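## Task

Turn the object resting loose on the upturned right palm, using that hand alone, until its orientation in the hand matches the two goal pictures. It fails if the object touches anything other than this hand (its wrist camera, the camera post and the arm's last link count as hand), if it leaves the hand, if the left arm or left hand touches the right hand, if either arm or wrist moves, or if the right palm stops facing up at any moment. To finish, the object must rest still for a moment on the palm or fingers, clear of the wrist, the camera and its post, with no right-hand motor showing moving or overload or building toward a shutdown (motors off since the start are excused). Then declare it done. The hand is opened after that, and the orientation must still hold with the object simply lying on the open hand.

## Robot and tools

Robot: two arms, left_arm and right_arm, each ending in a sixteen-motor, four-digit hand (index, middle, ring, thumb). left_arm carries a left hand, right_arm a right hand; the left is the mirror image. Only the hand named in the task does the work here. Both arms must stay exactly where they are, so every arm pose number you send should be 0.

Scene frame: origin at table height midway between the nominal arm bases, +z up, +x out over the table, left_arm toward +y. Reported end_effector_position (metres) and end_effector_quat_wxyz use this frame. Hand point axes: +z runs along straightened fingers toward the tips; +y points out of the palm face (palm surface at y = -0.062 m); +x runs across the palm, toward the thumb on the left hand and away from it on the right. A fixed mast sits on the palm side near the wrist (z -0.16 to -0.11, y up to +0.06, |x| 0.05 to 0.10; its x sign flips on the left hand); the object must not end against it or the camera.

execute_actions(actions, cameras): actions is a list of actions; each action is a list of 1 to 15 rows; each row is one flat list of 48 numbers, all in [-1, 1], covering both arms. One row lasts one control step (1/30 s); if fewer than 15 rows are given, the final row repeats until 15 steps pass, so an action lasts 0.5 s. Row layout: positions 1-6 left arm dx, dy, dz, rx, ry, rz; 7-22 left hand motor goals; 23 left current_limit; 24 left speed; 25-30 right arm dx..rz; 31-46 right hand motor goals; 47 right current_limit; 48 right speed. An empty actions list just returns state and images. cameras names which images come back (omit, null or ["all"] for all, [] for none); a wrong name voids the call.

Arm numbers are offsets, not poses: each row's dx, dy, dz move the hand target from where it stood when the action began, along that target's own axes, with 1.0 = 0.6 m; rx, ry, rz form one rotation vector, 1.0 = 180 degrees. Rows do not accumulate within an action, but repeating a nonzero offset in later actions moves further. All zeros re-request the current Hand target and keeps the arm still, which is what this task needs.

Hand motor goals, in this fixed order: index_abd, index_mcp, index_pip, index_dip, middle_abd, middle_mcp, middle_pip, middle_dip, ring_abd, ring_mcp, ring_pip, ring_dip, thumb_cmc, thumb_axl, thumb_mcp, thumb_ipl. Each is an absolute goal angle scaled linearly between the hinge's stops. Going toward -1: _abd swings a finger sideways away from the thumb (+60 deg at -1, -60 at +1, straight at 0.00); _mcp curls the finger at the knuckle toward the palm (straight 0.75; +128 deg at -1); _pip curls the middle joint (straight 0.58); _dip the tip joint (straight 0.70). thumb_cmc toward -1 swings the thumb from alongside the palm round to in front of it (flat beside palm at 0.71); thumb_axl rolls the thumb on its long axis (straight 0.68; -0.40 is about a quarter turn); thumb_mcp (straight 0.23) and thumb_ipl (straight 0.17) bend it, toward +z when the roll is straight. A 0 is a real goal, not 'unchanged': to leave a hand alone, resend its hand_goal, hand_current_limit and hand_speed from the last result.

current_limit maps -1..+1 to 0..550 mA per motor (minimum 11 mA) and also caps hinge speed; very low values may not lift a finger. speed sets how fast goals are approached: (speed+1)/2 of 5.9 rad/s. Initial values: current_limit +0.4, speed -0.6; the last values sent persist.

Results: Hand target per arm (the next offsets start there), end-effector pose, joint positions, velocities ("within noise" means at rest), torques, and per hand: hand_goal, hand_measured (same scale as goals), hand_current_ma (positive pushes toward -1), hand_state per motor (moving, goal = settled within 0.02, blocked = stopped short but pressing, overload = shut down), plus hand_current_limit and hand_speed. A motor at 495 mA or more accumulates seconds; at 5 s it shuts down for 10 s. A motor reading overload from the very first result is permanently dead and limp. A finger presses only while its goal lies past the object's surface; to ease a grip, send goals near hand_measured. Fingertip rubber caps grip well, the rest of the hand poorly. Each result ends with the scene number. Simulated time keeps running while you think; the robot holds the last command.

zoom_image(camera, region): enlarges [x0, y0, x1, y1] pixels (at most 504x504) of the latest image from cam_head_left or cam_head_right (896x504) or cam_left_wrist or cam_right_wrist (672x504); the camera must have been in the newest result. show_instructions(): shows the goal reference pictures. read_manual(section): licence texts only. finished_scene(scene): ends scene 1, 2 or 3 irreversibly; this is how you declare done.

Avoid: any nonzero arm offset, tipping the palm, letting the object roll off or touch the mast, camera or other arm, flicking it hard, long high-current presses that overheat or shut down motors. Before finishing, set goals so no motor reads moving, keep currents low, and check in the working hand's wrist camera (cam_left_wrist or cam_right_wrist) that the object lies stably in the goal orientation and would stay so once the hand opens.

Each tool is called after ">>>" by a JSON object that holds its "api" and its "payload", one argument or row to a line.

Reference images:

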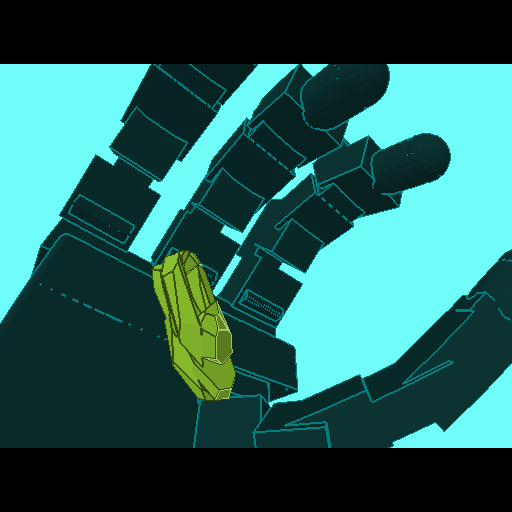

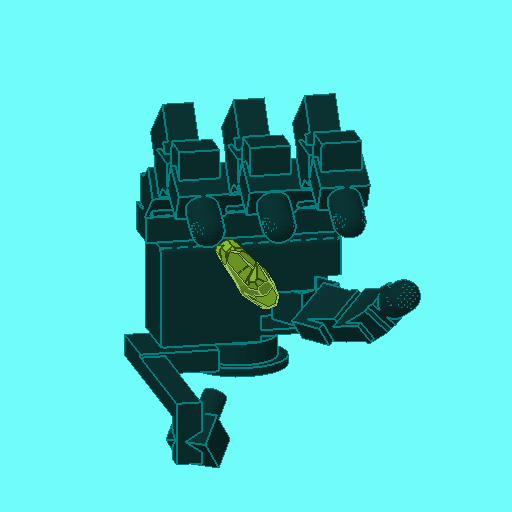

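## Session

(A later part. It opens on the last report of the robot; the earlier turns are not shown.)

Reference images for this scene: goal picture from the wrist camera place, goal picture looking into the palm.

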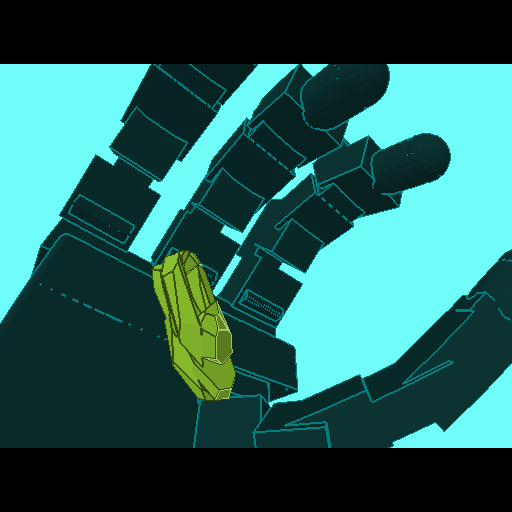

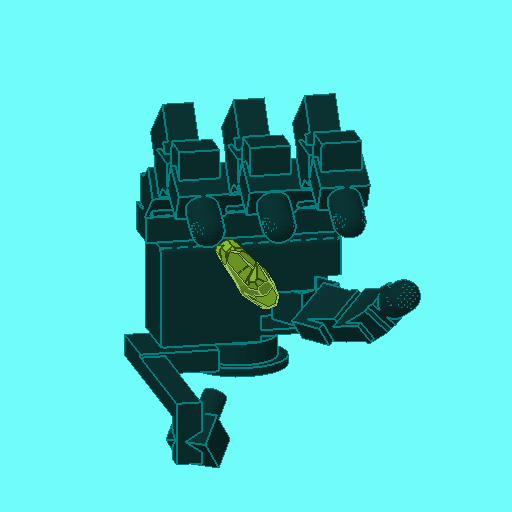

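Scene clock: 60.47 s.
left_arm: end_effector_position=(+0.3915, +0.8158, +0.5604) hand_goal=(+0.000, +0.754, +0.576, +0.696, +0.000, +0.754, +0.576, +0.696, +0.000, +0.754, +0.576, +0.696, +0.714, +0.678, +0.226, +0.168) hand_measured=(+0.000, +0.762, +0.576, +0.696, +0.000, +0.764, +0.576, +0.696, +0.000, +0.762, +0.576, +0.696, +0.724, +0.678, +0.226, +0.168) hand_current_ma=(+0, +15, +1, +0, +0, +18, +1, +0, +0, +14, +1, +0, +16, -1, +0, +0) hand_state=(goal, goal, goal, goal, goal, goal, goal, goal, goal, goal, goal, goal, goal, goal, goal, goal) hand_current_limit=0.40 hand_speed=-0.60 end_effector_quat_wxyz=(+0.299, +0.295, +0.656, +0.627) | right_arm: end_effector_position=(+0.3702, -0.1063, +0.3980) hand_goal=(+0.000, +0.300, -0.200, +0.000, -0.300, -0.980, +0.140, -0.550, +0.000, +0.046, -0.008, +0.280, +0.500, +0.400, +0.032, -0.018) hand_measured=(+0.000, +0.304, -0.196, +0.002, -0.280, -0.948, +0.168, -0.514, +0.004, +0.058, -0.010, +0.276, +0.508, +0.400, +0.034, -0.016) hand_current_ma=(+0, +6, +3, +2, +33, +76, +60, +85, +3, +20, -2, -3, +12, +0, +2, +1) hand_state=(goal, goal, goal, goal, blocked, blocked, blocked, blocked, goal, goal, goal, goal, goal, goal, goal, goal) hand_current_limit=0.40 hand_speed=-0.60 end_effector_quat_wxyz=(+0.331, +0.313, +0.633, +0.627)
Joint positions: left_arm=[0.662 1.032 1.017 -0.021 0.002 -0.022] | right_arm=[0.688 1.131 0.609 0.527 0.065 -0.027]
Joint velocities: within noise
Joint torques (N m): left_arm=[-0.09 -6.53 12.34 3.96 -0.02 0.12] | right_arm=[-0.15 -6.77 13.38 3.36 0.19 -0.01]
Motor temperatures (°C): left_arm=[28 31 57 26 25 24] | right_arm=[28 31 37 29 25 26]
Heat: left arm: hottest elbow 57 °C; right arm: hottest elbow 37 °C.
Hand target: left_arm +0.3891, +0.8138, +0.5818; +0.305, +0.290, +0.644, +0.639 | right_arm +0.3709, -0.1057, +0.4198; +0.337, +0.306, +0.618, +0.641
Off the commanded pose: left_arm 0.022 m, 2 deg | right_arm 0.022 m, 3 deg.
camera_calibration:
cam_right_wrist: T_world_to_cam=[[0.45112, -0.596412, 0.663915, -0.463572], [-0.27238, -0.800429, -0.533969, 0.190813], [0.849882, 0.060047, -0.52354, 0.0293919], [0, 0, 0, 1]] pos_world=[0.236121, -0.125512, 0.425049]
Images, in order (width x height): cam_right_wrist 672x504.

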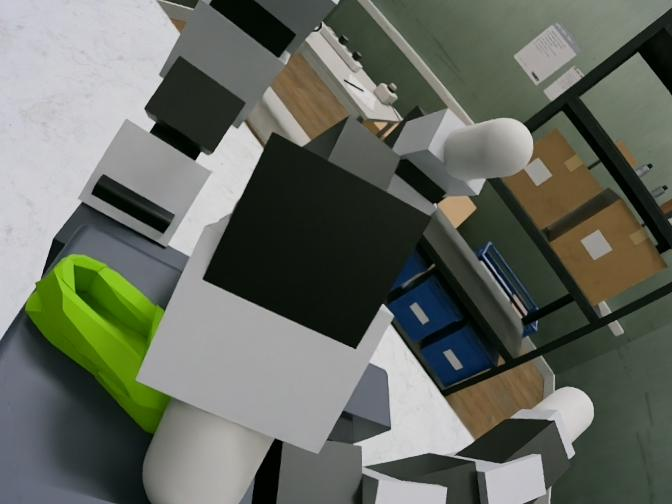

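>>> {"api": "execute_actions", "payload": {
  "actions": [
    [[0,0,0,0,0,0,0,0.754,0.576,0.696,0,0.754,0.576,0.696,0,0.754,0.576,0.696,0.714,0.678,0.226,0.168,0.4,-0.6,0,0,0,0,0,0,0,0.3,-0.2,0,-0.1,-0.9,0.139,-0.2,0,0.046,-0.008,0.28,0.5,0.4,0.032,-0.018,0.4,-0.6]],
    [[0,0,0,0,0,0,0,0.754,0.576,0.696,0,0.754,0.576,0.696,0,0.754,0.576,0.696,0.714,0.678,0.226,0.168,0.4,-0.6,0,0,0,0,0,0,0,0.3,-0.2,0,0,-0.5,0.139,0.12,0,0.046,-0.008,0.28,0.5,0.4,0.032,-0.018,0.4,-0.6]],
    [[0,0,0,0,0,0,0,0.754,0.576,0.696,0,0.754,0.576,0.696,0,0.754,0.576,0.696,0.714,0.678,0.226,0.168,0.4,-0.6,0,0,0,0,0,0,0,0.3,-0.2,0,0,0.2,0.139,0.2,0.6,0.046,-0.1,0.1,0.1,0.3,0.032,-0.018,0.4,-0.6]],
    [[0,0,0,0,0,0,0,0.754,0.576,0.696,0,0.754,0.576,0.696,0,0.754,0.576,0.696,0.714,0.678,0.226,0.168,0.4,-0.6,0,0,0,0,0,0,0,0.046,-0.008,0.28,0,0.2,0.139,0.2,0.95,0,-0.65,-0.1,-0.104,0.266,0.032,-0.018,0.4,-0.6]]
  ],
  "cameras": ["cam_right_wrist"]
}}

Scene clock: 71.17 s.
left_arm: end_effector_position=(+0.3915, +0.8158, +0.5604) hand_goal=(+0.000, +0.754, +0.576, +0.696, +0.000, +0.754, +0.576, +0.696, +0.000, +0.754, +0.576, +0.696, +0.714, +0.678, +0.226, +0.168) hand_measured=(+0.000, +0.762, +0.576, +0.696, +0.000, +0.764, +0.576, +0.696, +0.000, +0.762, +0.576, +0.696, +0.724, +0.678, +0.226, +0.168) hand_current_ma=(+0, +15, +1, +0, +0, +18, +1, +0, +0, +14, +1, +0, +16, -1, +0, +0) hand_state=(goal, goal, goal, goal, goal, goal, goal, goal, goal, goal, goal, goal, goal, goal, goal, goal) hand_current_limit=0.40 hand_speed=-0.60 end_effector_quat_wxyz=(+0.299, +0.295, +0.656, +0.627) | right_arm: end_effector_position=(+0.3702, -0.1063, +0.3980) hand_goal=(+0.000, +0.046, -0.008, +0.280, +0.000, +0.200, +0.140, +0.200, +0.950, +0.000, -0.650, -0.100, -0.104, +0.266, +0.032, -0.018) hand_measured=(+0.000, +0.060, -0.010, +0.276, +0.002, +0.206, +0.138, +0.198, +0.948, +0.008, -0.648, -0.098, -0.092, +0.270, +0.034, -0.016) hand_current_ma=(+0, +23, -3, -3, +2, +7, -1, -2, -1, +11, +1, +2, +20, +7, +2, +1) hand_state=(goal, goal, goal, goal, goal, goal, goal, goal, goal, goal, goal, goal, goal, goal, goal, goal) hand_current_limit=0.40 hand_speed=-0.60 end_effector_quat_wxyz=(+0.331, +0.313, +0.633, +0.627)
Joint positions: left_arm=[0.662 1.032 1.017 -0.021 0.002 -0.022] | right_arm=[0.688 1.131 0.609 0.527 0.065 -0.027]
Joint velocities: within noise
Joint torques (N m): left_arm=[-0.03 -6.59 12.34 3.95 -0.01 0.12] | right_arm=[-0.26 -6.83 13.41 3.43 0.18 0]
Motor temperatures (°C): left_arm=[28 31 59 26 25 24] | right_arm=[28 31 37 29 25 26]
Heat: left arm: hottest elbow 59 °C; right arm: hottest elbow 37 °C.
Hand target: left_arm +0.3891, +0.8138, +0.5818; +0.305, +0.290, +0.644, +0.639 | right_arm +0.3709, -0.1057, +0.4198; +0.337, +0.306, +0.618, +0.641
Off the commanded pose: left_arm 0.022 m, 2 deg | right_arm 0.022 m, 3 deg.
camera_calibration:
cam_right_wrist: T_world_to_cam=[[0.45112, -0.596412, 0.663915, -0.463572], [-0.27238, -0.800429, -0.533969, 0.190813], [0.849882, 0.060047, -0.52354, 0.0293919], [0, 0, 0, 1]] pos_world=[0.236121, -0.125512, 0.425049]
Images, in order (width x height): cam_right_wrist 672x504.

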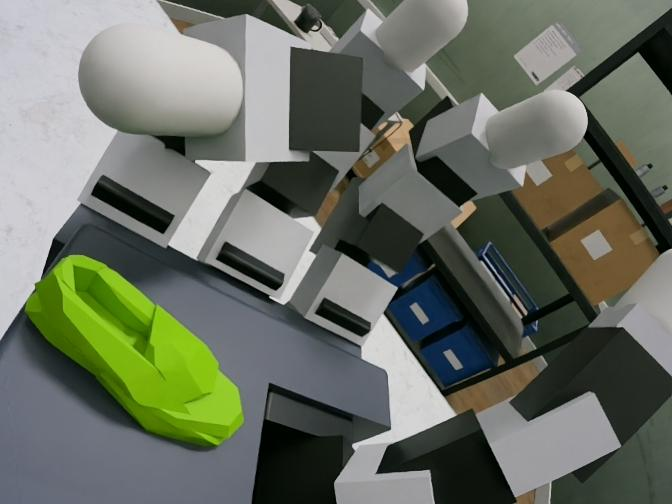

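>>> {"api": "execute_actions", "payload": {
  "actions": [
    [[0,0,0,0,0,0,0,0.754,0.576,0.696,0,0.754,0.576,0.696,0,0.754,0.576,0.696,0.714,0.678,0.226,0.168,0.4,-0.6,0,0,0,0,0,0,0,0.046,-0.008,0.28,0,0.2,-0.4,-0.4,0.3,0.1,-0.1,0.1,-0.104,0.266,0.032,-0.018,0.4,-0.6]],
    [[0,0,0,0,0,0,0,0.754,0.576,0.696,0,0.754,0.576,0.696,0,0.754,0.576,0.696,0.714,0.678,0.226,0.168,0.4,-0.6,0,0,0,0,0,0,0,0.046,-0.008,0.28,0.1,0.1,-0.9,-0.464,0,0.046,-0.008,0.28,-0.104,0.266,0.032,-0.018,0.4,-0.6]],
    [[0,0,0,0,0,0,0,0.754,0.576,0.696,0,0.754,0.576,0.696,0,0.754,0.576,0.696,0.714,0.678,0.226,0.168,0.4,-0.6,0,0,0,0,0,0,0,0.046,-0.008,0.28,0.1,-0.2,-0.74,-0.42,0,0.046,-0.008,0.28,-0.104,0.266,0.032,-0.018,0.4,-0.6]]
  ],
  "cameras": ["cam_right_wrist"]
}}

>>> {"api": "execute_actions", "payload": {
  "actions": [
    [[0,0,0,0,0,0,0,0.754,0.576,0.696,0,0.754,0.576,0.696,0,0.754,0.576,0.696,0.714,0.678,0.226,0.168,0.4,-0.6,0,0,0,0,0,0,0,0.046,-0.008,0.28,0.05,-0.42,-0.62,-0.34,0,0.046,-0.008,0.28,-0.104,0.266,0.032,-0.018,0.4,-0.6]]
  ],
  "cameras": ["cam_right_wrist"]
}}

Scene clock: 83.17 s.
left_arm: end_effector_position=(+0.3915, +0.8158, +0.5604) hand_goal=(+0.000, +0.754, +0.576, +0.696, +0.000, +0.754, +0.576, +0.696, +0.000, +0.754, +0.576, +0.696, +0.714, +0.678, +0.226, +0.168) hand_measured=(+0.000, +0.762, +0.576, +0.696, +0.000, +0.764, +0.576, +0.696, +0.000, +0.762, +0.576, +0.696, +0.724, +0.678, +0.226, +0.168) hand_current_ma=(+0, +15, +1, +0, +0, +18, +1, +0, +0, +14, +1, +0, +16, -1, +0, +0) hand_state=(goal, goal, goal, goal, goal, goal, goal, goal, goal, goal, goal, goal, goal, goal, goal, goal) hand_current_limit=0.40 hand_speed=-0.60 end_effector_quat_wxyz=(+0.299, +0.295, +0.656, +0.627) | right_arm: end_effector_position=(+0.3702, -0.1063, +0.3980) hand_goal=(+0.000, +0.046, -0.008, +0.280, +0.100, -0.200, -0.740, -0.420, +0.000, +0.046, -0.008, +0.280, -0.104, +0.266, +0.032, -0.018) hand_measured=(+0.000, +0.060, -0.010, +0.276, +0.104, -0.194, -0.740, -0.424, +0.004, +0.050, -0.010, +0.276, -0.092, +0.270, +0.034, -0.016) hand_current_ma=(+0, +23, -3, -3, +2, +6, +0, -3, +3, +4, -2, -3, +20, +7, +2, +1) hand_state=(goal, goal, goal, goal, goal, goal, goal, goal, goal, goal, goal, goal, goal, goal, goal, goal) hand_current_limit=0.40 hand_speed=-0.60 end_effector_quat_wxyz=(+0.331, +0.313, +0.633, +0.627)
Joint positions: left_arm=[0.662 1.032 1.017 -0.021 0.002 -0.022] | right_arm=[0.688 1.131 0.609 0.527 0.065 -0.027]
Joint velocities: within noise
Joint torques (N m): left_arm=[0.03 -6.59 12.31 3.95 -0.02 0.12] | right_arm=[-0.15 -6.89 13.38 3.41 0.18 0.02]
Motor temperatures (°C): left_arm=[28 32 61 26 25 24] | right_arm=[28 31 38 29 25 26]
Heat: left arm: hottest elbow 61 °C; right arm: hottest elbow 38 °C.
Hand target: left_arm +0.3891, +0.8138, +0.5818; +0.305, +0.290, +0.644, +0.639 | right_arm +0.3709, -0.1057, +0.4198; +0.337, +0.306, +0.618, +0.641
Off the commanded pose: left_arm 0.022 m, 2 deg | right_arm 0.022 m, 3 deg.
camera_calibration:
cam_right_wrist: T_world_to_cam=[[0.45112, -0.596412, 0.663915, -0.463572], [-0.27238, -0.800429, -0.533969, 0.190813], [0.849882, 0.060047, -0.52354, 0.0293919], [0, 0, 0, 1]] pos_world=[0.236121, -0.125512, 0.425049]
Images, in order (width x height): cam_right_wrist 672x504.

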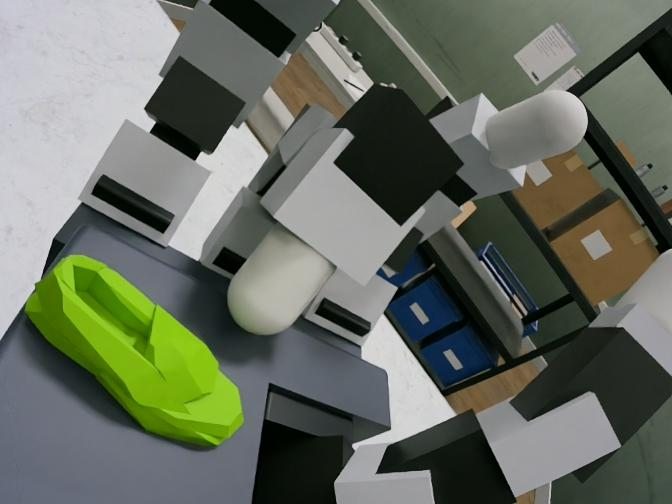

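Scene clock: 83.87 s.
left_arm: end_effector_position=(+0.3915, +0.8158, +0.5604) hand_goal=(+0.000, +0.754, +0.576, +0.696, +0.000, +0.754, +0.576, +0.696, +0.000, +0.754, +0.576, +0.696, +0.714, +0.678, +0.226, +0.168) hand_measured=(+0.000, +0.762, +0.576, +0.696, +0.000, +0.764, +0.576, +0.696, +0.000, +0.762, +0.576, +0.696, +0.724, +0.678, +0.226, +0.168) hand_current_ma=(+0, +15, +1, +0, +0, +18, +1, +0, +0, +14, +1, +0, +16, -1, +0, +0) hand_state=(goal, goal, goal, goal, goal, goal, goal, goal, goal, goal, goal, goal, goal, goal, goal, goal) hand_current_limit=0.40 hand_speed=-0.60 end_effector_quat_wxyz=(+0.299, +0.295, +0.656, +0.627) | right_arm: end_effector_position=(+0.3702, -0.1063, +0.3980) hand_goal=(+0.000, +0.046, -0.008, +0.280, +0.050, -0.420, -0.620, -0.340, +0.000, +0.046, -0.008, +0.280, -0.104, +0.266, +0.032, -0.018) hand_measured=(+0.000, +0.060, -0.010, +0.276, +0.052, -0.416, -0.626, -0.342, +0.004, +0.050, -0.010, +0.276, -0.092, +0.270, +0.034, -0.016) hand_current_ma=(+0, +23, -3, -3, +2, +3, -9, -3, +3, +4, -2, -3, +20, +7, +2, +1) hand_state=(goal, goal, goal, goal, goal, goal, goal, goal, goal, goal, goal, goal, goal, goal, goal, goal) hand_current_limit=0.40 hand_speed=-0.60 end_effector_quat_wxyz=(+0.331, +0.313, +0.633, +0.627)
Joint positions: left_arm=[0.662 1.032 1.017 -0.021 0.002 -0.022] | right_arm=[0.688 1.131 0.609 0.527 0.065 -0.027]
Joint velocities: within noise
Joint torques (N m): left_arm=[0.09 -6.48 12.31 3.93 -0.02 0.13] | right_arm=[-0.21 -6.77 13.38 3.38 0.19 0.02]
Motor temperatures (°C): left_arm=[28 32 61 26 25 24] | right_arm=[28 31 38 29 25 26]
Heat: left arm: hottest elbow 61 °C; right arm: hottest elbow 38 °C.
Hand target: left_arm +0.3891, +0.8138, +0.5818; +0.305, +0.290, +0.644, +0.639 | right_arm +0.3709, -0.1057, +0.4198; +0.337, +0.306, +0.618, +0.641
Off the commanded pose: left_arm 0.022 m, 2 deg | right_arm 0.022 m, 3 deg.
camera_calibration:
cam_right_wrist: T_world_to_cam=[[0.45112, -0.596412, 0.663915, -0.463572], [-0.27238, -0.800429, -0.533969, 0.190813], [0.849882, 0.060047, -0.52354, 0.0293919], [0, 0, 0, 1]] pos_world=[0.236121, -0.125512, 0.425049]
Images, in order (width x height): cam_right_wrist 672x504.

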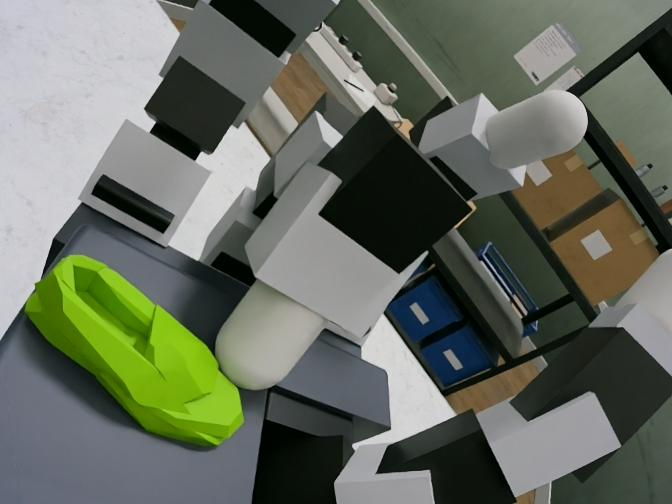

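>>> {"api": "execute_actions", "payload": {
  "actions": [
    [[0,0,0,0,0,0,0,0.754,0.576,0.696,0,0.754,0.576,0.696,0,0.754,0.576,0.696,0.714,0.678,0.226,0.168,0.4,-0.6,0,0,0,0,0,0,0,0.046,-0.008,0.28,0.1,-0.56,-0.54,-0.28,0,0.046,-0.008,0.28,-0.104,0.266,0.032,-0.018,0.4,-0.6]]
  ],
  "cameras": ["cam_right_wrist"]
}}

>>> {"api": "execute_actions", "payload": {
  "actions": [
    [[0,0,0,0,0,0,0,0.754,0.576,0.696,0,0.754,0.576,0.696,0,0.754,0.576,0.696,0.714,0.678,0.226,0.168,0.4,-0.6,0,0,0,0,0,0,0,0.046,-0.008,0.28,0.2,-0.7,-0.44,-0.22,0,0.046,-0.008,0.28,-0.104,0.266,0.032,-0.018,0.4,-0.6]]
  ],
  "cameras": ["cam_right_wrist"]
}}

Scene clock: 87.93 s.
left_arm: end_effector_position=(+0.3915, +0.8158, +0.5604) hand_goal=(+0.000, +0.754, +0.576, +0.696, +0.000, +0.754, +0.576, +0.696, +0.000, +0.754, +0.576, +0.696, +0.714, +0.678, +0.226, +0.168) hand_measured=(+0.000, +0.762, +0.576, +0.696, +0.000, +0.764, +0.576, +0.696, +0.000, +0.762, +0.576, +0.696, +0.724, +0.678, +0.226, +0.168) hand_current_ma=(+0, +15, +1, +0, +0, +18, +1, +0, +0, +14, +1, +0, +16, -1, +0, +0) hand_state=(goal, goal, goal, goal, goal, goal, goal, goal, goal, goal, goal, goal, goal, goal, goal, goal) hand_current_limit=0.40 hand_speed=-0.60 end_effector_quat_wxyz=(+0.299, +0.295, +0.656, +0.627) | right_arm: end_effector_position=(+0.3702, -0.1063, +0.3980) hand_goal=(+0.000, +0.046, -0.008, +0.280, +0.100, -0.560, -0.540, -0.280, +0.000, +0.046, -0.008, +0.280, -0.104, +0.266, +0.032, -0.018) hand_measured=(+0.000, +0.060, -0.010, +0.276, +0.098, -0.526, -0.538, -0.286, +0.004, +0.050, -0.010, +0.276, -0.092, +0.270, +0.034, -0.016) hand_current_ma=(+0, +23, -3, -3, -1, +85, +2, -7, +3, +4, -2, -3, +20, +7, +2, +1) hand_state=(goal, goal, goal, goal, goal, blocked, goal, goal, goal, goal, goal, goal, goal, goal, goal, goal) hand_current_limit=0.40 hand_speed=-0.60 end_effector_quat_wxyz=(+0.331, +0.313, +0.633, +0.627)
Joint positions: left_arm=[0.662 1.032 1.017 -0.021 0.002 -0.022] | right_arm=[0.688 1.131 0.609 0.527 0.065 -0.027]
Joint velocities: within noise
Joint torques (N m): left_arm=[0.03 -6.59 12.34 3.93 -0.02 0.13] | right_arm=[-0.21 -6.83 13.37 3.4 0.18 0.02]
Motor temperatures (°C): left_arm=[28 32 62 26 25 24] | right_arm=[28 31 38 29 25 26]
Heat: left arm: hottest elbow 62 °C; right arm: hottest elbow 38 °C.
Hand target: left_arm +0.3891, +0.8138, +0.5818; +0.305, +0.290, +0.644, +0.639 | right_arm +0.3709, -0.1057, +0.4198; +0.337, +0.306, +0.618, +0.641
Off the commanded pose: left_arm 0.022 m, 2 deg | right_arm 0.022 m, 3 deg.
camera_calibration:
cam_right_wrist: T_world_to_cam=[[0.45112, -0.596412, 0.663915, -0.463572], [-0.27238, -0.800429, -0.533969, 0.190813], [0.849882, 0.060047, -0.52354, 0.0293919], [0, 0, 0, 1]] pos_world=[0.236121, -0.125512, 0.425049]
Images, in order (width x height): cam_right_wrist 672x504.

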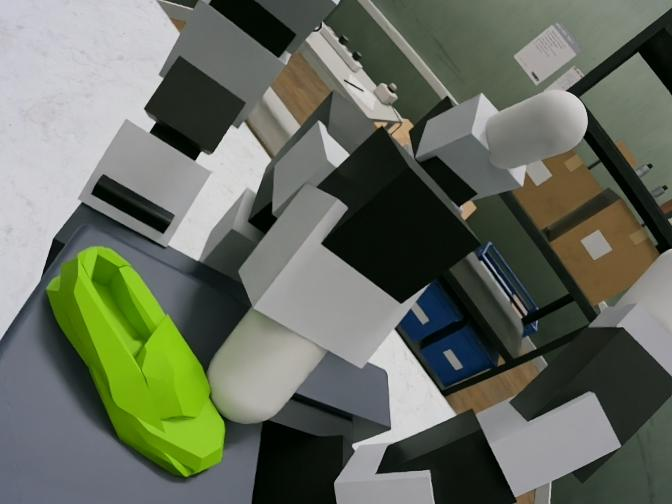

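Scene clock: 88.63 s.
left_arm: end_effector_position=(+0.3915, +0.8158, +0.5604) hand_goal=(+0.000, +0.754, +0.576, +0.696, +0.000, +0.754, +0.576, +0.696, +0.000, +0.754, +0.576, +0.696, +0.714, +0.678, +0.226, +0.168) hand_measured=(+0.000, +0.762, +0.576, +0.696, +0.000, +0.764, +0.576, +0.696, +0.000, +0.762, +0.576, +0.696, +0.724, +0.678, +0.226, +0.168) hand_current_ma=(+0, +15, +1, +0, +0, +18, +1, +0, +0, +14, +1, +0, +16, -1, +0, +0) hand_state=(goal, goal, goal, goal, goal, goal, goal, goal, goal, goal, goal, goal, goal, goal, goal, goal) hand_current_limit=0.40 hand_speed=-0.60 end_effector_quat_wxyz=(+0.299, +0.295, +0.656, +0.627) | right_arm: end_effector_position=(+0.3702, -0.1063, +0.3980) hand_goal=(+0.000, +0.046, -0.008, +0.280, +0.200, -0.700, -0.440, -0.220, +0.000, +0.046, -0.008, +0.280, -0.104, +0.266, +0.032, -0.018) hand_measured=(+0.000, +0.060, -0.010, +0.276, +0.198, -0.634, -0.432, -0.232, +0.004, +0.050, -0.010, +0.276, -0.092, +0.270, +0.034, -0.016) hand_current_ma=(+0, +23, -3, -3, -1, +203, +11, -17, +3, +4, -2, -3, +20, +7, +2, +1) hand_state=(goal, goal, goal, goal, goal, blocked, goal, goal, goal, goal, goal, goal, goal, goal, goal, goal) hand_current_limit=0.40 hand_speed=-0.60 end_effector_quat_wxyz=(+0.331, +0.313, +0.633, +0.627)
Joint positions: left_arm=[0.662 1.032 1.017 -0.021 0.002 -0.022] | right_arm=[0.688 1.131 0.609 0.527 0.065 -0.027]
Joint velocities: within noise
Joint torques (N m): left_arm=[-0.09 -6.42 12.31 3.96 -0.02 0.13] | right_arm=[-0.15 -6.77 13.34 3.37 0.18 0.01]
Motor temperatures (°C): left_arm=[28 32 62 26 25 24] | right_arm=[28 31 38 29 25 26]
Heat: left arm: hottest elbow 62 °C; right arm: hottest elbow 38 °C.
Hand target: left_arm +0.3891, +0.8138, +0.5818; +0.305, +0.290, +0.644, +0.639 | right_arm +0.3709, -0.1057, +0.4198; +0.337, +0.306, +0.618, +0.641
Off the commanded pose: left_arm 0.022 m, 2 deg | right_arm 0.022 m, 3 deg.
camera_calibration:
cam_right_wrist: T_world_to_cam=[[0.45112, -0.596412, 0.663915, -0.463572], [-0.27238, -0.800429, -0.533969, 0.190813], [0.849882, 0.060047, -0.52354, 0.0293919], [0, 0, 0, 1]] pos_world=[0.236121, -0.125512, 0.425049]
Images, in order (width x height): cam_right_wrist 672x504.

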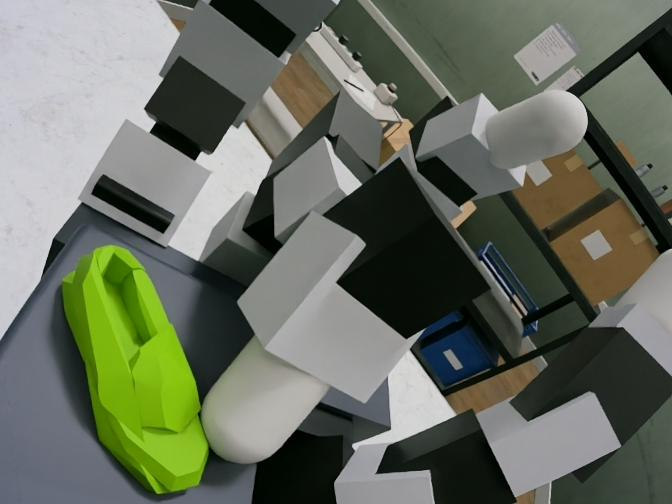

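>>> {"api": "execute_actions", "payload": {
  "actions": [
    [[0,0,0,0,0,0,0,0.754,0.576,0.696,0,0.754,0.576,0.696,0,0.754,0.576,0.696,0.714,0.678,0.226,0.168,0.4,-0.6,0,0,0,0,0,0,0,0.046,-0.008,0.28,0.3,-0.45,-0.5,-0.2,0,0.046,-0.008,0.28,-0.104,0.266,0.032,-0.018,0.4,-0.6]],
    [[0,0,0,0,0,0,0,0.754,0.576,0.696,0,0.754,0.576,0.696,0,0.754,0.576,0.696,0.714,0.678,0.226,0.168,0.4,-0.6,0,0,0,0,0,0,0,0.046,-0.008,0.28,0,0.2,0.1,0.2,0.8,0.046,-0.4,-0.1,-0.104,0.266,0.032,-0.018,0.4,-0.6]],
    [[0,0,0,0,0,0,0,0.754,0.576,0.696,0,0.754,0.576,0.696,0,0.754,0.576,0.696,0.714,0.678,0.226,0.168,0.4,-0.6,0,0,0,0,0,0,0,0.046,-0.008,0.28,0,0.2,0.1,0.2,0.97,-0.15,-0.664,-0.2,-0.104,0.266,0.032,-0.018,0.4,-0.6]]
  ],
  "cameras": ["cam_right_wrist"]
}}

>>> {"api": "execute_actions", "payload": {
  "actions": [
    [[0,0,0,0,0,0,0,0.754,0.576,0.696,0,0.754,0.576,0.696,0,0.754,0.576,0.696,0.714,0.678,0.226,0.168,0.4,-0.6,0,0,0,0,0,0,0,0.046,-0.008,0.28,0,0.2,0.1,0.2,0.97,-0.45,-0.664,-0.246,-0.104,0.266,0.032,-0.018,0.3,-0.7]]
  ],
  "cameras": ["cam_right_wrist"]
}}

Scene clock: 98.53 s.
left_arm: end_effector_position=(+0.3915, +0.8158, +0.5604) hand_goal=(+0.000, +0.754, +0.576, +0.696, +0.000, +0.754, +0.576, +0.696, +0.000, +0.754, +0.576, +0.696, +0.714, +0.678, +0.226, +0.168) hand_measured=(+0.000, +0.762, +0.576, +0.696, +0.000, +0.764, +0.576, +0.696, +0.000, +0.762, +0.576, +0.696, +0.724, +0.678, +0.226, +0.168) hand_current_ma=(+0, +15, +1, +0, +0, +18, +1, +0, +0, +14, +1, +0, +16, -1, +0, +0) hand_state=(goal, goal, goal, goal, goal, goal, goal, goal, goal, goal, goal, goal, goal, goal, goal, goal) hand_current_limit=0.40 hand_speed=-0.60 end_effector_quat_wxyz=(+0.299, +0.295, +0.656, +0.627) | right_arm: end_effector_position=(+0.3702, -0.1063, +0.3980) hand_goal=(+0.000, +0.046, -0.008, +0.280, +0.000, +0.200, +0.100, +0.200, +0.970, -0.150, -0.664, -0.200, -0.104, +0.266, +0.032, -0.018) hand_measured=(+0.000, +0.060, -0.010, +0.276, +0.002, +0.206, +0.098, +0.198, +0.968, -0.144, -0.664, -0.198, -0.092, +0.270, +0.034, -0.016) hand_current_ma=(+0, +23, -3, -3, +2, +6, -1, -2, -1, +7, +0, +2, +20, +6, +2, +1) hand_state=(goal, goal, goal, goal, goal, goal, goal, goal, goal, goal, goal, goal, goal, goal, goal, goal) hand_current_limit=0.40 hand_speed=-0.60 end_effector_quat_wxyz=(+0.331, +0.313, +0.633, +0.627)
Joint positions: left_arm=[0.662 1.032 1.017 -0.021 0.002 -0.022] | right_arm=[0.688 1.131 0.609 0.527 0.065 -0.027]
Joint velocities: within noise
Joint torques (N m): left_arm=[0.03 -6.42 12.34 3.96 -0.02 0.13] | right_arm=[-0.21 -6.77 13.41 3.41 0.18 0.01]
Motor temperatures (°C): left_arm=[28 32 63 26 25 24] | right_arm=[28 31 39 29 25 26]
Heat: left arm: hottest elbow 63 °C; right arm: hottest elbow 39 °C.
Hand target: left_arm +0.3891, +0.8138, +0.5818; +0.305, +0.290, +0.644, +0.639 | right_arm +0.3709, -0.1057, +0.4198; +0.337, +0.306, +0.618, +0.641
Off the commanded pose: left_arm 0.022 m, 2 deg | right_arm 0.022 m, 3 deg.
camera_calibration:
cam_right_wrist: T_world_to_cam=[[0.45112, -0.596412, 0.663915, -0.463572], [-0.27238, -0.800429, -0.533969, 0.190813], [0.849882, 0.060047, -0.52354, 0.0293919], [0, 0, 0, 1]] pos_world=[0.236121, -0.125512, 0.425049]
Images, in order (width x height): cam_right_wrist 672x504.

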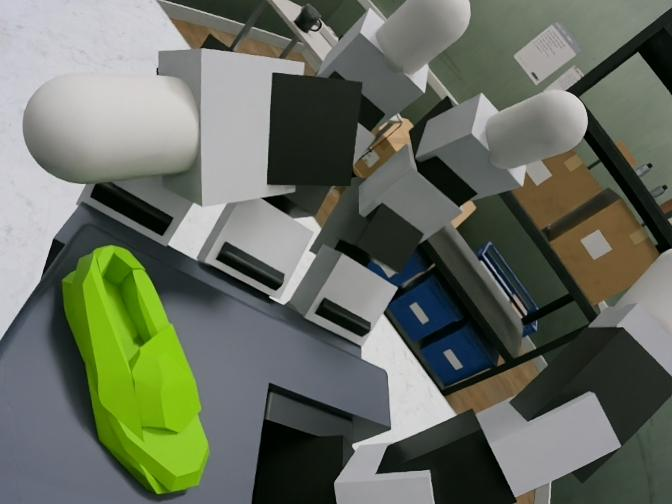

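Scene clock: 99.23 s.
left_arm: end_effector_position=(+0.3915, +0.8158, +0.5604) hand_goal=(+0.000, +0.754, +0.576, +0.696, +0.000, +0.754, +0.576, +0.696, +0.000, +0.754, +0.576, +0.696, +0.714, +0.678, +0.226, +0.168) hand_measured=(+0.000, +0.762, +0.576, +0.696, +0.000, +0.764, +0.576, +0.696, +0.000, +0.762, +0.576, +0.696, +0.724, +0.678, +0.226, +0.168) hand_current_ma=(+0, +15, +1, +0, +0, +18, +1, +0, +0, +14, +1, +0, +16, -1, +0, +0) hand_state=(goal, goal, goal, goal, goal, goal, goal, goal, goal, goal, goal, goal, goal, goal, goal, goal) hand_current_limit=0.40 hand_speed=-0.60 end_effector_quat_wxyz=(+0.299, +0.295, +0.656, +0.627) | right_arm: end_effector_position=(+0.3702, -0.1063, +0.3980) hand_goal=(+0.000, +0.046, -0.008, +0.280, +0.000, +0.200, +0.100, +0.200, +0.970, -0.450, -0.664, -0.246, -0.104, +0.266, +0.032, -0.018) hand_measured=(+0.000, +0.060, -0.010, +0.276, +0.002, +0.206, +0.098, +0.198, +0.968, -0.432, -0.664, -0.244, -0.092, +0.270, +0.034, -0.016) hand_current_ma=(+0, +23, -3, -3, +2, +6, -1, -2, -1, +34, +1, +2, +20, +6, +2, +1) hand_state=(goal, goal, goal, goal, goal, goal, goal, goal, goal, goal, goal, goal, goal, goal, goal, goal) hand_current_limit=0.30 hand_speed=-0.70 end_effector_quat_wxyz=(+0.331, +0.313, +0.633, +0.627)
Joint positions: left_arm=[0.662 1.032 1.017 -0.021 0.002 -0.022] | right_arm=[0.688 1.131 0.609 0.527 0.065 -0.027]
Joint velocities: within noise
Joint torques (N m): left_arm=[0.03 -6.48 12.36 3.97 -0.02 0.12] | right_arm=[-0.21 -6.83 13.38 3.38 0.18 0.01]
Motor temperatures (°C): left_arm=[28 32 63 26 25 24] | right_arm=[28 31 39 29 25 26]
Heat: left arm: hottest elbow 63 °C; right arm: hottest elbow 39 °C.
Hand target: left_arm +0.3891, +0.8138, +0.5818; +0.305, +0.290, +0.644, +0.639 | right_arm +0.3709, -0.1057, +0.4198; +0.337, +0.306, +0.618, +0.641
Off the commanded pose: left_arm 0.022 m, 2 deg | right_arm 0.022 m, 3 deg.
camera_calibration:
cam_right_wrist: T_world_to_cam=[[0.45112, -0.596412, 0.663915, -0.463572], [-0.27238, -0.800429, -0.533969, 0.190813], [0.849882, 0.060047, -0.52354, 0.0293919], [0, 0, 0, 1]] pos_world=[0.236121, -0.125512, 0.425049]
Images, in order (width x height): cam_right_wrist 672x504.

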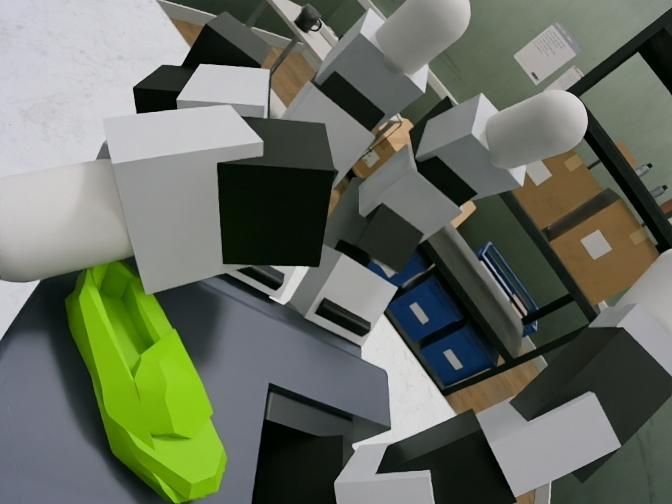

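>>> {"api": "execute_actions", "payload": {
  "actions": [
    [[0,0,0,0,0,0,0,0.754,0.576,0.696,0,0.754,0.576,0.696,0,0.754,0.576,0.696,0.714,0.678,0.226,0.168,0.4,-0.6,0,0,0,0,0,0,0,0.046,-0.008,0.28,0,0.2,0.1,0.2,0.6,-0.42,-0.68,-0.26,-0.104,0.266,0.032,-0.018,0.4,-0.7]]
  ],
  "cameras": ["cam_right_wrist"]
}}

>>> {"api": "execute_actions", "payload": {
  "actions": [
    [[0,0,0,0,0,0,0,0.754,0.576,0.696,0,0.754,0.576,0.696,0,0.754,0.576,0.696,0.714,0.678,0.226,0.168,0.4,-0.6,0,0,0,0,0,0,0,0.046,-0.008,0.28,0,0.2,0.1,0.2,0.2,-0.40,-0.69,-0.26,-0.104,0.266,0.032,-0.018,0.4,-0.7]]
  ],
  "cameras": ["cam_right_wrist"]
}}

Scene clock: 103.77 s.
left_arm: end_effector_position=(+0.3915, +0.8158, +0.5604) hand_goal=(+0.000, +0.754, +0.576, +0.696, +0.000, +0.754, +0.576, +0.696, +0.000, +0.754, +0.576, +0.696, +0.714, +0.678, +0.226, +0.168) hand_measured=(+0.000, +0.762, +0.576, +0.696, +0.000, +0.764, +0.576, +0.696, +0.000, +0.762, +0.576, +0.696, +0.724, +0.678, +0.226, +0.168) hand_current_ma=(+0, +15, +1, +0, +0, +18, +1, +0, +0, +14, +1, +0, +16, -1, +0, +0) hand_state=(goal, goal, goal, goal, goal, goal, goal, goal, goal, goal, goal, goal, goal, goal, goal, goal) hand_current_limit=0.40 hand_speed=-0.60 end_effector_quat_wxyz=(+0.299, +0.295, +0.656, +0.627) | right_arm: end_effector_position=(+0.3702, -0.1063, +0.3980) hand_goal=(+0.000, +0.046, -0.008, +0.280, +0.000, +0.200, +0.100, +0.200, +0.600, -0.420, -0.680, -0.260, -0.104, +0.266, +0.032, -0.018) hand_measured=(+0.000, +0.060, -0.010, +0.276, +0.002, +0.206, +0.098, +0.198, +0.606, -0.422, -0.680, -0.258, -0.092, +0.270, +0.034, -0.016) hand_current_ma=(+0, +23, -3, -3, +2, +6, -1, -2, +6, -1, +0, +2, +20, +6, +2, +1) hand_state=(goal, goal, goal, goal, goal, goal, goal, goal, goal, goal, goal, goal, goal, goal, goal, goal) hand_current_limit=0.40 hand_speed=-0.70 end_effector_quat_wxyz=(+0.331, +0.313, +0.633, +0.627)
Joint positions: left_arm=[0.662 1.032 1.017 -0.021 0.002 -0.022] | right_arm=[0.688 1.131 0.609 0.527 0.065 -0.027]
Joint velocities: within noise
Joint torques (N m): left_arm=[0.03 -6.48 12.31 3.93 -0.01 0.13] | right_arm=[-0.21 -6.83 13.38 3.4 0.18 0.01]
Motor temperatures (°C): left_arm=[28 32 64 26 25 24] | right_arm=[28 31 39 29 25 26]
Heat: left arm: hottest elbow 64 °C; right arm: hottest elbow 39 °C.
Hand target: left_arm +0.3891, +0.8138, +0.5818; +0.305, +0.290, +0.644, +0.639 | right_arm +0.3709, -0.1057, +0.4198; +0.337, +0.306, +0.618, +0.641
Off the commanded pose: left_arm 0.022 m, 2 deg | right_arm 0.022 m, 3 deg.
camera_calibration:
cam_right_wrist: T_world_to_cam=[[0.45112, -0.596412, 0.663915, -0.463572], [-0.27238, -0.800429, -0.533969, 0.190813], [0.849882, 0.060047, -0.52354, 0.0293919], [0, 0, 0, 1]] pos_world=[0.236121, -0.125512, 0.425049]
Images, in order (width x height): cam_right_wrist 672x504.

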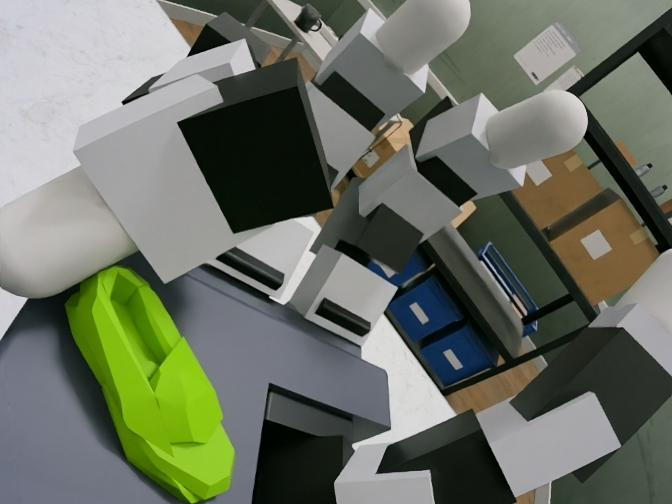

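Scene clock: 104.50 s.
left_arm: end_effector_position=(+0.3915, +0.8158, +0.5604) hand_goal=(+0.000, +0.754, +0.576, +0.696, +0.000, +0.754, +0.576, +0.696, +0.000, +0.754, +0.576, +0.696, +0.714, +0.678, +0.226, +0.168) hand_measured=(+0.000, +0.762, +0.576, +0.696, +0.000, +0.764, +0.576, +0.696, +0.000, +0.762, +0.576, +0.696, +0.724, +0.678, +0.226, +0.168) hand_current_ma=(+0, +15, +1, +0, +0, +18, +1, +0, +0, +14, +1, +0, +16, -1, +0, +0) hand_state=(goal, goal, goal, goal, goal, goal, goal, goal, goal, goal, goal, goal, goal, goal, goal, goal) hand_current_limit=0.40 hand_speed=-0.60 end_effector_quat_wxyz=(+0.299, +0.295, +0.656, +0.627) | right_arm: end_effector_position=(+0.3702, -0.1063, +0.3980) hand_goal=(+0.000, +0.046, -0.008, +0.280, +0.000, +0.200, +0.100, +0.200, +0.200, -0.400, -0.690, -0.260, -0.104, +0.266, +0.032, -0.018) hand_measured=(+0.000, +0.060, -0.010, +0.276, +0.002, +0.206, +0.098, +0.198, +0.216, -0.396, -0.688, -0.258, -0.092, +0.270, +0.034, -0.016) hand_current_ma=(+0, +23, -3, -3, +2, +6, -1, -2, +23, +5, +1, +2, +20, +6, +2, +1) hand_state=(goal, goal, goal, goal, goal, goal, goal, goal, goal, goal, goal, goal, goal, goal, goal, goal) hand_current_limit=0.40 hand_speed=-0.70 end_effector_quat_wxyz=(+0.331, +0.313, +0.633, +0.627)
Joint positions: left_arm=[0.662 1.032 1.017 -0.021 0.002 -0.022] | right_arm=[0.688 1.131 0.609 0.527 0.065 -0.027]
Joint velocities: within noise
Joint torques (N m): left_arm=[-0.09 -6.53 12.36 3.95 -0.01 0.13] | right_arm=[-0.21 -6.89 13.37 3.4 0.18 0.01]
Motor temperatures (°C): left_arm=[28 32 64 26 25 24] | right_arm=[28 31 39 29 25 26]
Heat: left arm: hottest elbow 64 °C; right arm: hottest elbow 39 °C.
Hand target: left_arm +0.3891, +0.8138, +0.5818; +0.305, +0.290, +0.644, +0.639 | right_arm +0.3709, -0.1057, +0.4198; +0.337, +0.306, +0.618, +0.641
Off the commanded pose: left_arm 0.022 m, 2 deg | right_arm 0.022 m, 3 deg.
camera_calibration:
cam_right_wrist: T_world_to_cam=[[0.45112, -0.596412, 0.663915, -0.463572], [-0.27238, -0.800429, -0.533969, 0.190813], [0.849882, 0.060047, -0.52354, 0.0293919], [0, 0, 0, 1]] pos_world=[0.236121, -0.125512, 0.425049]
Images, in order (width x height): cam_right_wrist 672x504.

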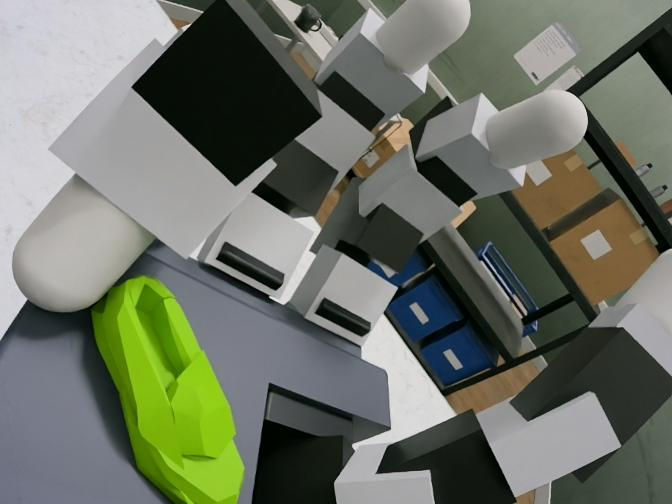

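Works. Continue sweep thumbward.

>>> {"api": "execute_actions", "payload": {
  "actions": [
    [[0,0,0,0,0,0,0,0.754,0.576,0.696,0,0.754,0.576,0.696,0,0.754,0.576,0.696,0.714,0.678,0.226,0.168,0.4,-0.6,0,0,0,0,0,0,0,0.046,-0.008,0.28,0,0.2,0.1,0.2,-0.3,-0.42,-0.69,-0.28,-0.104,0.266,0.032,-0.018,0.4,-0.6]]
  ],
  "cameras": ["cam_right_wrist"]
}}

>>> {"api": "execute_actions", "payload": {
  "actions": [
    [[0,0,0,0,0,0,0,0.754,0.576,0.696,0,0.754,0.576,0.696,0,0.754,0.576,0.696,0.714,0.678,0.226,0.168,0.4,-0.6,0,0,0,0,0,0,0,0.046,-0.008,0.28,0,0.2,0.1,0.2,-0.7,-0.44,-0.7,-0.32,-0.104,0.266,0.032,-0.018,0.4,-0.6]]
  ],
  "cameras": ["cam_right_wrist"]
}}

Scene clock: 108.07 s.
left_arm: end_effector_position=(+0.3915, +0.8158, +0.5604) hand_goal=(+0.000, +0.754, +0.576, +0.696, +0.000, +0.754, +0.576, +0.696, +0.000, +0.754, +0.576, +0.696, +0.714, +0.678, +0.226, +0.168) hand_measured=(+0.000, +0.762, +0.576, +0.696, +0.000, +0.764, +0.576, +0.696, +0.000, +0.762, +0.576, +0.696, +0.724, +0.678, +0.226, +0.168) hand_current_ma=(+0, +15, +1, +0, +0, +18, +1, +0, +0, +14, +1, +0, +16, -1, +0, +0) hand_state=(goal, goal, goal, goal, goal, goal, goal, goal, goal, goal, goal, goal, goal, goal, goal, goal) hand_current_limit=0.40 hand_speed=-0.60 end_effector_quat_wxyz=(+0.299, +0.295, +0.656, +0.627) | right_arm: end_effector_position=(+0.3702, -0.1063, +0.3980) hand_goal=(+0.000, +0.046, -0.008, +0.280, +0.000, +0.200, +0.100, +0.200, -0.300, -0.420, -0.690, -0.280, -0.104, +0.266, +0.032, -0.018) hand_measured=(+0.000, +0.060, -0.010, +0.276, +0.002, +0.206, +0.098, +0.198, -0.290, -0.406, -0.678, -0.272, -0.092, +0.270, +0.034, -0.016) hand_current_ma=(+0, +23, -3, -3, +2, +6, -1, -2, +11, +25, +17, +12, +20, +6, +2, +1) hand_state=(goal, goal, goal, goal, goal, goal, goal, goal, goal, goal, goal, goal, goal, goal, goal, goal) hand_current_limit=0.40 hand_speed=-0.60 end_effector_quat_wxyz=(+0.331, +0.313, +0.633, +0.627)
Joint positions: left_arm=[0.662 1.032 1.017 -0.021 0.002 -0.022] | right_arm=[0.688 1.131 0.609 0.527 0.065 -0.027]
Joint velocities: within noise
Joint torques (N m): left_arm=[0.09 -6.59 12.34 3.93 -0.01 0.12] | right_arm=[-0.21 -6.83 13.37 3.41 0.17 0.03]
Motor temperatures (°C): left_arm=[28 32 64 26 25 24] | right_arm=[28 31 39 29 25 26]
Heat: left arm: hottest elbow 64 °C; right arm: hottest elbow 39 °C.
Hand target: left_arm +0.3891, +0.8138, +0.5818; +0.305, +0.290, +0.644, +0.639 | right_arm +0.3709, -0.1057, +0.4198; +0.337, +0.306, +0.618, +0.641
Off the commanded pose: left_arm 0.022 m, 2 deg | right_arm 0.022 m, 3 deg.
camera_calibration:
cam_right_wrist: T_world_to_cam=[[0.45112, -0.596412, 0.663915, -0.463572], [-0.27238, -0.800429, -0.533969, 0.190813], [0.849882, 0.060047, -0.52354, 0.0293919], [0, 0, 0, 1]] pos_world=[0.236121, -0.125512, 0.425049]
Images, in order (width x height): cam_right_wrist 672x504.

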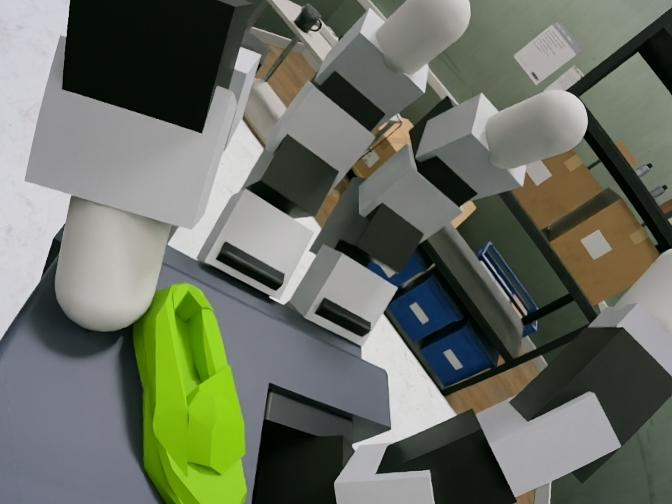

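Scene clock: 108.77 s.
left_arm: end_effector_position=(+0.3915, +0.8158, +0.5604) hand_goal=(+0.000, +0.754, +0.576, +0.696, +0.000, +0.754, +0.576, +0.696, +0.000, +0.754, +0.576, +0.696, +0.714, +0.678, +0.226, +0.168) hand_measured=(+0.000, +0.762, +0.576, +0.696, +0.000, +0.764, +0.576, +0.696, +0.000, +0.762, +0.576, +0.696, +0.724, +0.678, +0.226, +0.168) hand_current_ma=(+0, +15, +1, +0, +0, +18, +1, +0, +0, +14, +1, +0, +16, -1, +0, +0) hand_state=(goal, goal, goal, goal, goal, goal, goal, goal, goal, goal, goal, goal, goal, goal, goal, goal) hand_current_limit=0.40 hand_speed=-0.60 end_effector_quat_wxyz=(+0.299, +0.295, +0.656, +0.627) | right_arm: end_effector_position=(+0.3702, -0.1063, +0.3980) hand_goal=(+0.000, +0.046, -0.008, +0.280, +0.000, +0.200, +0.100, +0.200, -0.700, -0.440, -0.700, -0.320, -0.104, +0.266, +0.032, -0.018) hand_measured=(+0.000, +0.060, -0.010, +0.276, +0.002, +0.206, +0.098, +0.198, -0.698, -0.436, -0.696, -0.316, -0.092, +0.270, +0.034, -0.016) hand_current_ma=(+0, +23, -3, -3, +2, +6, -1, -2, +2, +4, +5, +5, +20, +6, +2, +1) hand_state=(goal, goal, goal, goal, goal, goal, goal, goal, goal, goal, goal, goal, goal, goal, goal, goal) hand_current_limit=0.40 hand_speed=-0.60 end_effector_quat_wxyz=(+0.331, +0.313, +0.633, +0.627)
Joint positions: left_arm=[0.662 1.032 1.017 -0.021 0.002 -0.022] | right_arm=[0.688 1.131 0.609 0.527 0.065 -0.027]
Joint velocities: within noise
Joint torques (N m): left_arm=[-0.03 -6.48 12.34 3.95 -0.01 0.12] | right_arm=[-0.26 -6.83 13.37 3.41 0.18 0.03]
Motor temperatures (°C): left_arm=[28 32 64 26 25 24] | right_arm=[28 31 39 29 25 26]
Heat: left arm: hottest elbow 64 °C; right arm: hottest elbow 39 °C.
Hand target: left_arm +0.3891, +0.8138, +0.5818; +0.305, +0.290, +0.644, +0.639 | right_arm +0.3709, -0.1057, +0.4198; +0.337, +0.306, +0.618, +0.641
Off the commanded pose: left_arm 0.022 m, 2 deg | right_arm 0.022 m, 3 deg.
camera_calibration:
cam_right_wrist: T_world_to_cam=[[0.45112, -0.596412, 0.663915, -0.463572], [-0.27238, -0.800429, -0.533969, 0.190813], [0.849882, 0.060047, -0.52354, 0.0293919], [0, 0, 0, 1]] pos_world=[0.236121, -0.125512, 0.425049]
Images, in order (width x height): cam_right_wrist 672x504.

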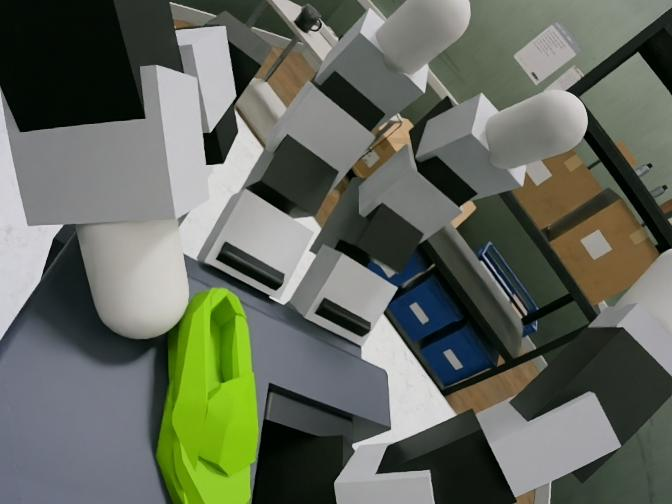

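>>> {"api": "execute_actions", "payload": {
  "actions": [
    [[0,0,0,0,0,0,0,0.754,0.576,0.696,0,0.754,0.576,0.696,0,0.754,0.576,0.696,0.714,0.678,0.226,0.168,0.4,-0.6,0,0,0,0,0,0,0,0.046,-0.008,0.28,0,0.046,-0.008,0.28,-0.8,-0.15,-0.7,-0.32,-0.104,0.266,0.032,-0.018,0.4,-0.6]],
    [[0,0,0,0,0,0,0,0.754,0.576,0.696,0,0.754,0.576,0.696,0,0.754,0.576,0.696,0.714,0.678,0.226,0.168,0.4,-0.6,0,0,0,0,0,0,0,0.046,-0.008,0.28,0,0.046,-0.008,0.28,0,0.046,-0.008,0.28,-0.104,0.266,0.032,-0.018,0.4,-0.6]]
  ],
  "cameras": ["cam_right_wrist"]
}}

>>> {"api": "show_instructions", "payload": {

}}

>>> {"api": "zoom_image", "payload": {
  "camera": "cam_right_wrist",
  "region": [100, 230, 372, 504]
}}

Scene clock: 126.70 s.
left_arm: end_effector_position=(+0.3915, +0.8158, +0.5604) hand_goal=(+0.000, +0.754, +0.576, +0.696, +0.000, +0.754, +0.576, +0.696, +0.000, +0.754, +0.576, +0.696, +0.714, +0.678, +0.226, +0.168) hand_measured=(+0.000, +0.762, +0.576, +0.696, +0.000, +0.764, +0.576, +0.696, +0.000, +0.762, +0.576, +0.696, +0.724, +0.678, +0.226, +0.168) hand_current_ma=(+0, +15, +1, +0, +0, +18, +1, +0, +0, +14, +1, +0, +16, -1, +0, +0) hand_state=(goal, goal, goal, goal, goal, goal, goal, goal, goal, goal, goal, goal, goal, goal, goal, goal) hand_current_limit=0.40 hand_speed=-0.60 end_effector_quat_wxyz=(+0.299, +0.295, +0.656, +0.627) | right_arm: end_effector_position=(+0.3702, -0.1063, +0.3980) hand_goal=(+0.000, +0.046, -0.008, +0.280, +0.000, +0.046, -0.008, +0.280, +0.000, +0.046, -0.008, +0.280, -0.104, +0.266, +0.032, -0.018) hand_measured=(+0.000, +0.060, -0.010, +0.276, +0.002, +0.060, -0.006, +0.278, -0.004, +0.050, -0.010, +0.276, -0.092, +0.270, +0.034, -0.016) hand_current_ma=(+0, +23, -3, -3, +2, +23, +2, -3, -3, +4, -2, -3, +20, +6, +2, +1) hand_state=(goal, goal, goal, goal, goal, goal, goal, goal, goal, goal, goal, goal, goal, goal, goal, goal) hand_current_limit=0.40 hand_speed=-0.60 end_effector_quat_wxyz=(+0.331, +0.313, +0.633, +0.627)
Joint positions: left_arm=[0.662 1.032 1.017 -0.021 0.002 -0.022] | right_arm=[0.688 1.131 0.609 0.527 0.065 -0.027]
Joint velocities: within noise
Joint torques (N m): left_arm=[-0.03 -6.53 12.36 3.96 -0.02 0.12] | right_arm=[-0.21 -6.83 13.41 3.43 0.18 0.02]
Motor temperatures (°C): left_arm=[28 32 66 26 25 24] | right_arm=[28 31 40 29 25 26]
Heat: left arm: hottest elbow 66 °C; right arm: hottest elbow 40 °C.
Hand target: left_arm +0.3891, +0.8138, +0.5818; +0.305, +0.290, +0.644, +0.639 | right_arm +0.3709, -0.1057, +0.4198; +0.337, +0.306, +0.618, +0.641
Off the commanded pose: left_arm 0.022 m, 2 deg | right_arm 0.022 m, 3 deg.
camera_calibration:
cam_right_wrist: T_world_to_cam=[[0.45112, -0.596412, 0.663915, -0.463572], [-0.27238, -0.800429, -0.533969, 0.190813], [0.849882, 0.060047, -0.52354, 0.0293919], [0, 0, 0, 1]] pos_world=[0.236121, -0.125512, 0.425049]
Images, in order (width x height): cam_right_wrist 672x504.

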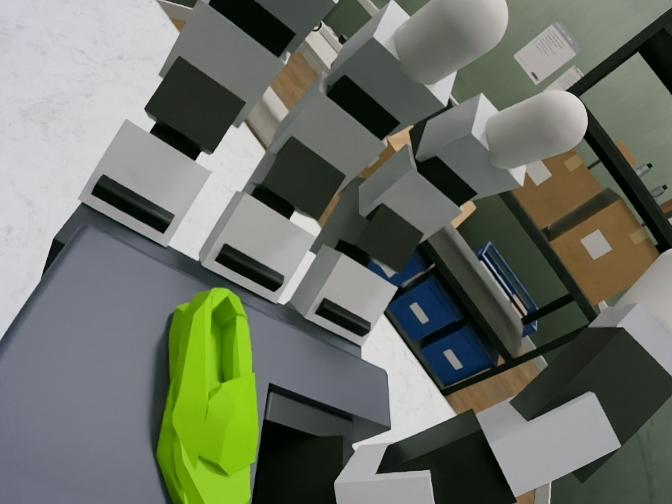

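Reference images for this scene: goal picture from the wrist camera place, goal picture looking into the palm.

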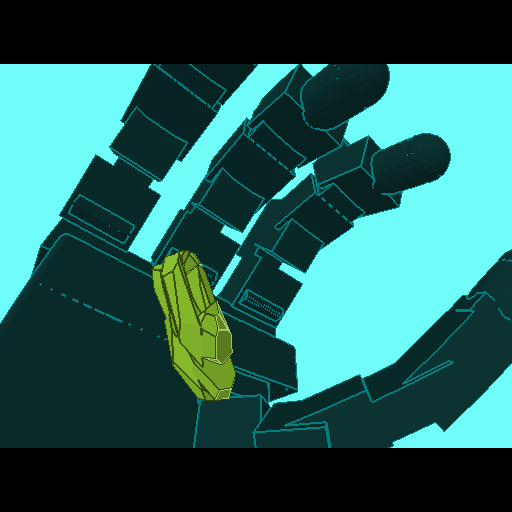

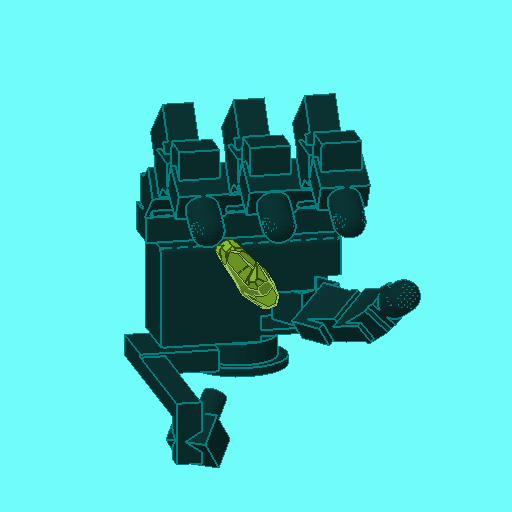

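Scaled by 1.839 from the camera's 672x504 image, which has a finer 960x720 frame.

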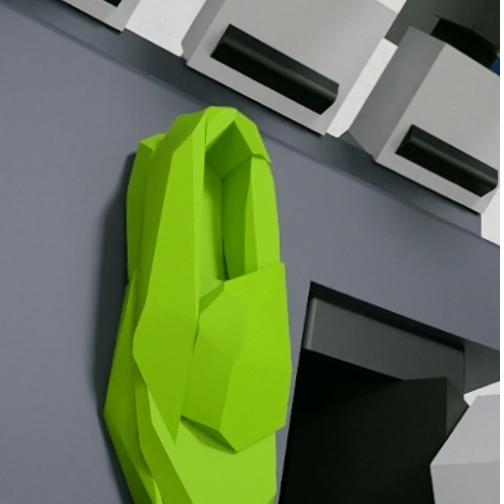

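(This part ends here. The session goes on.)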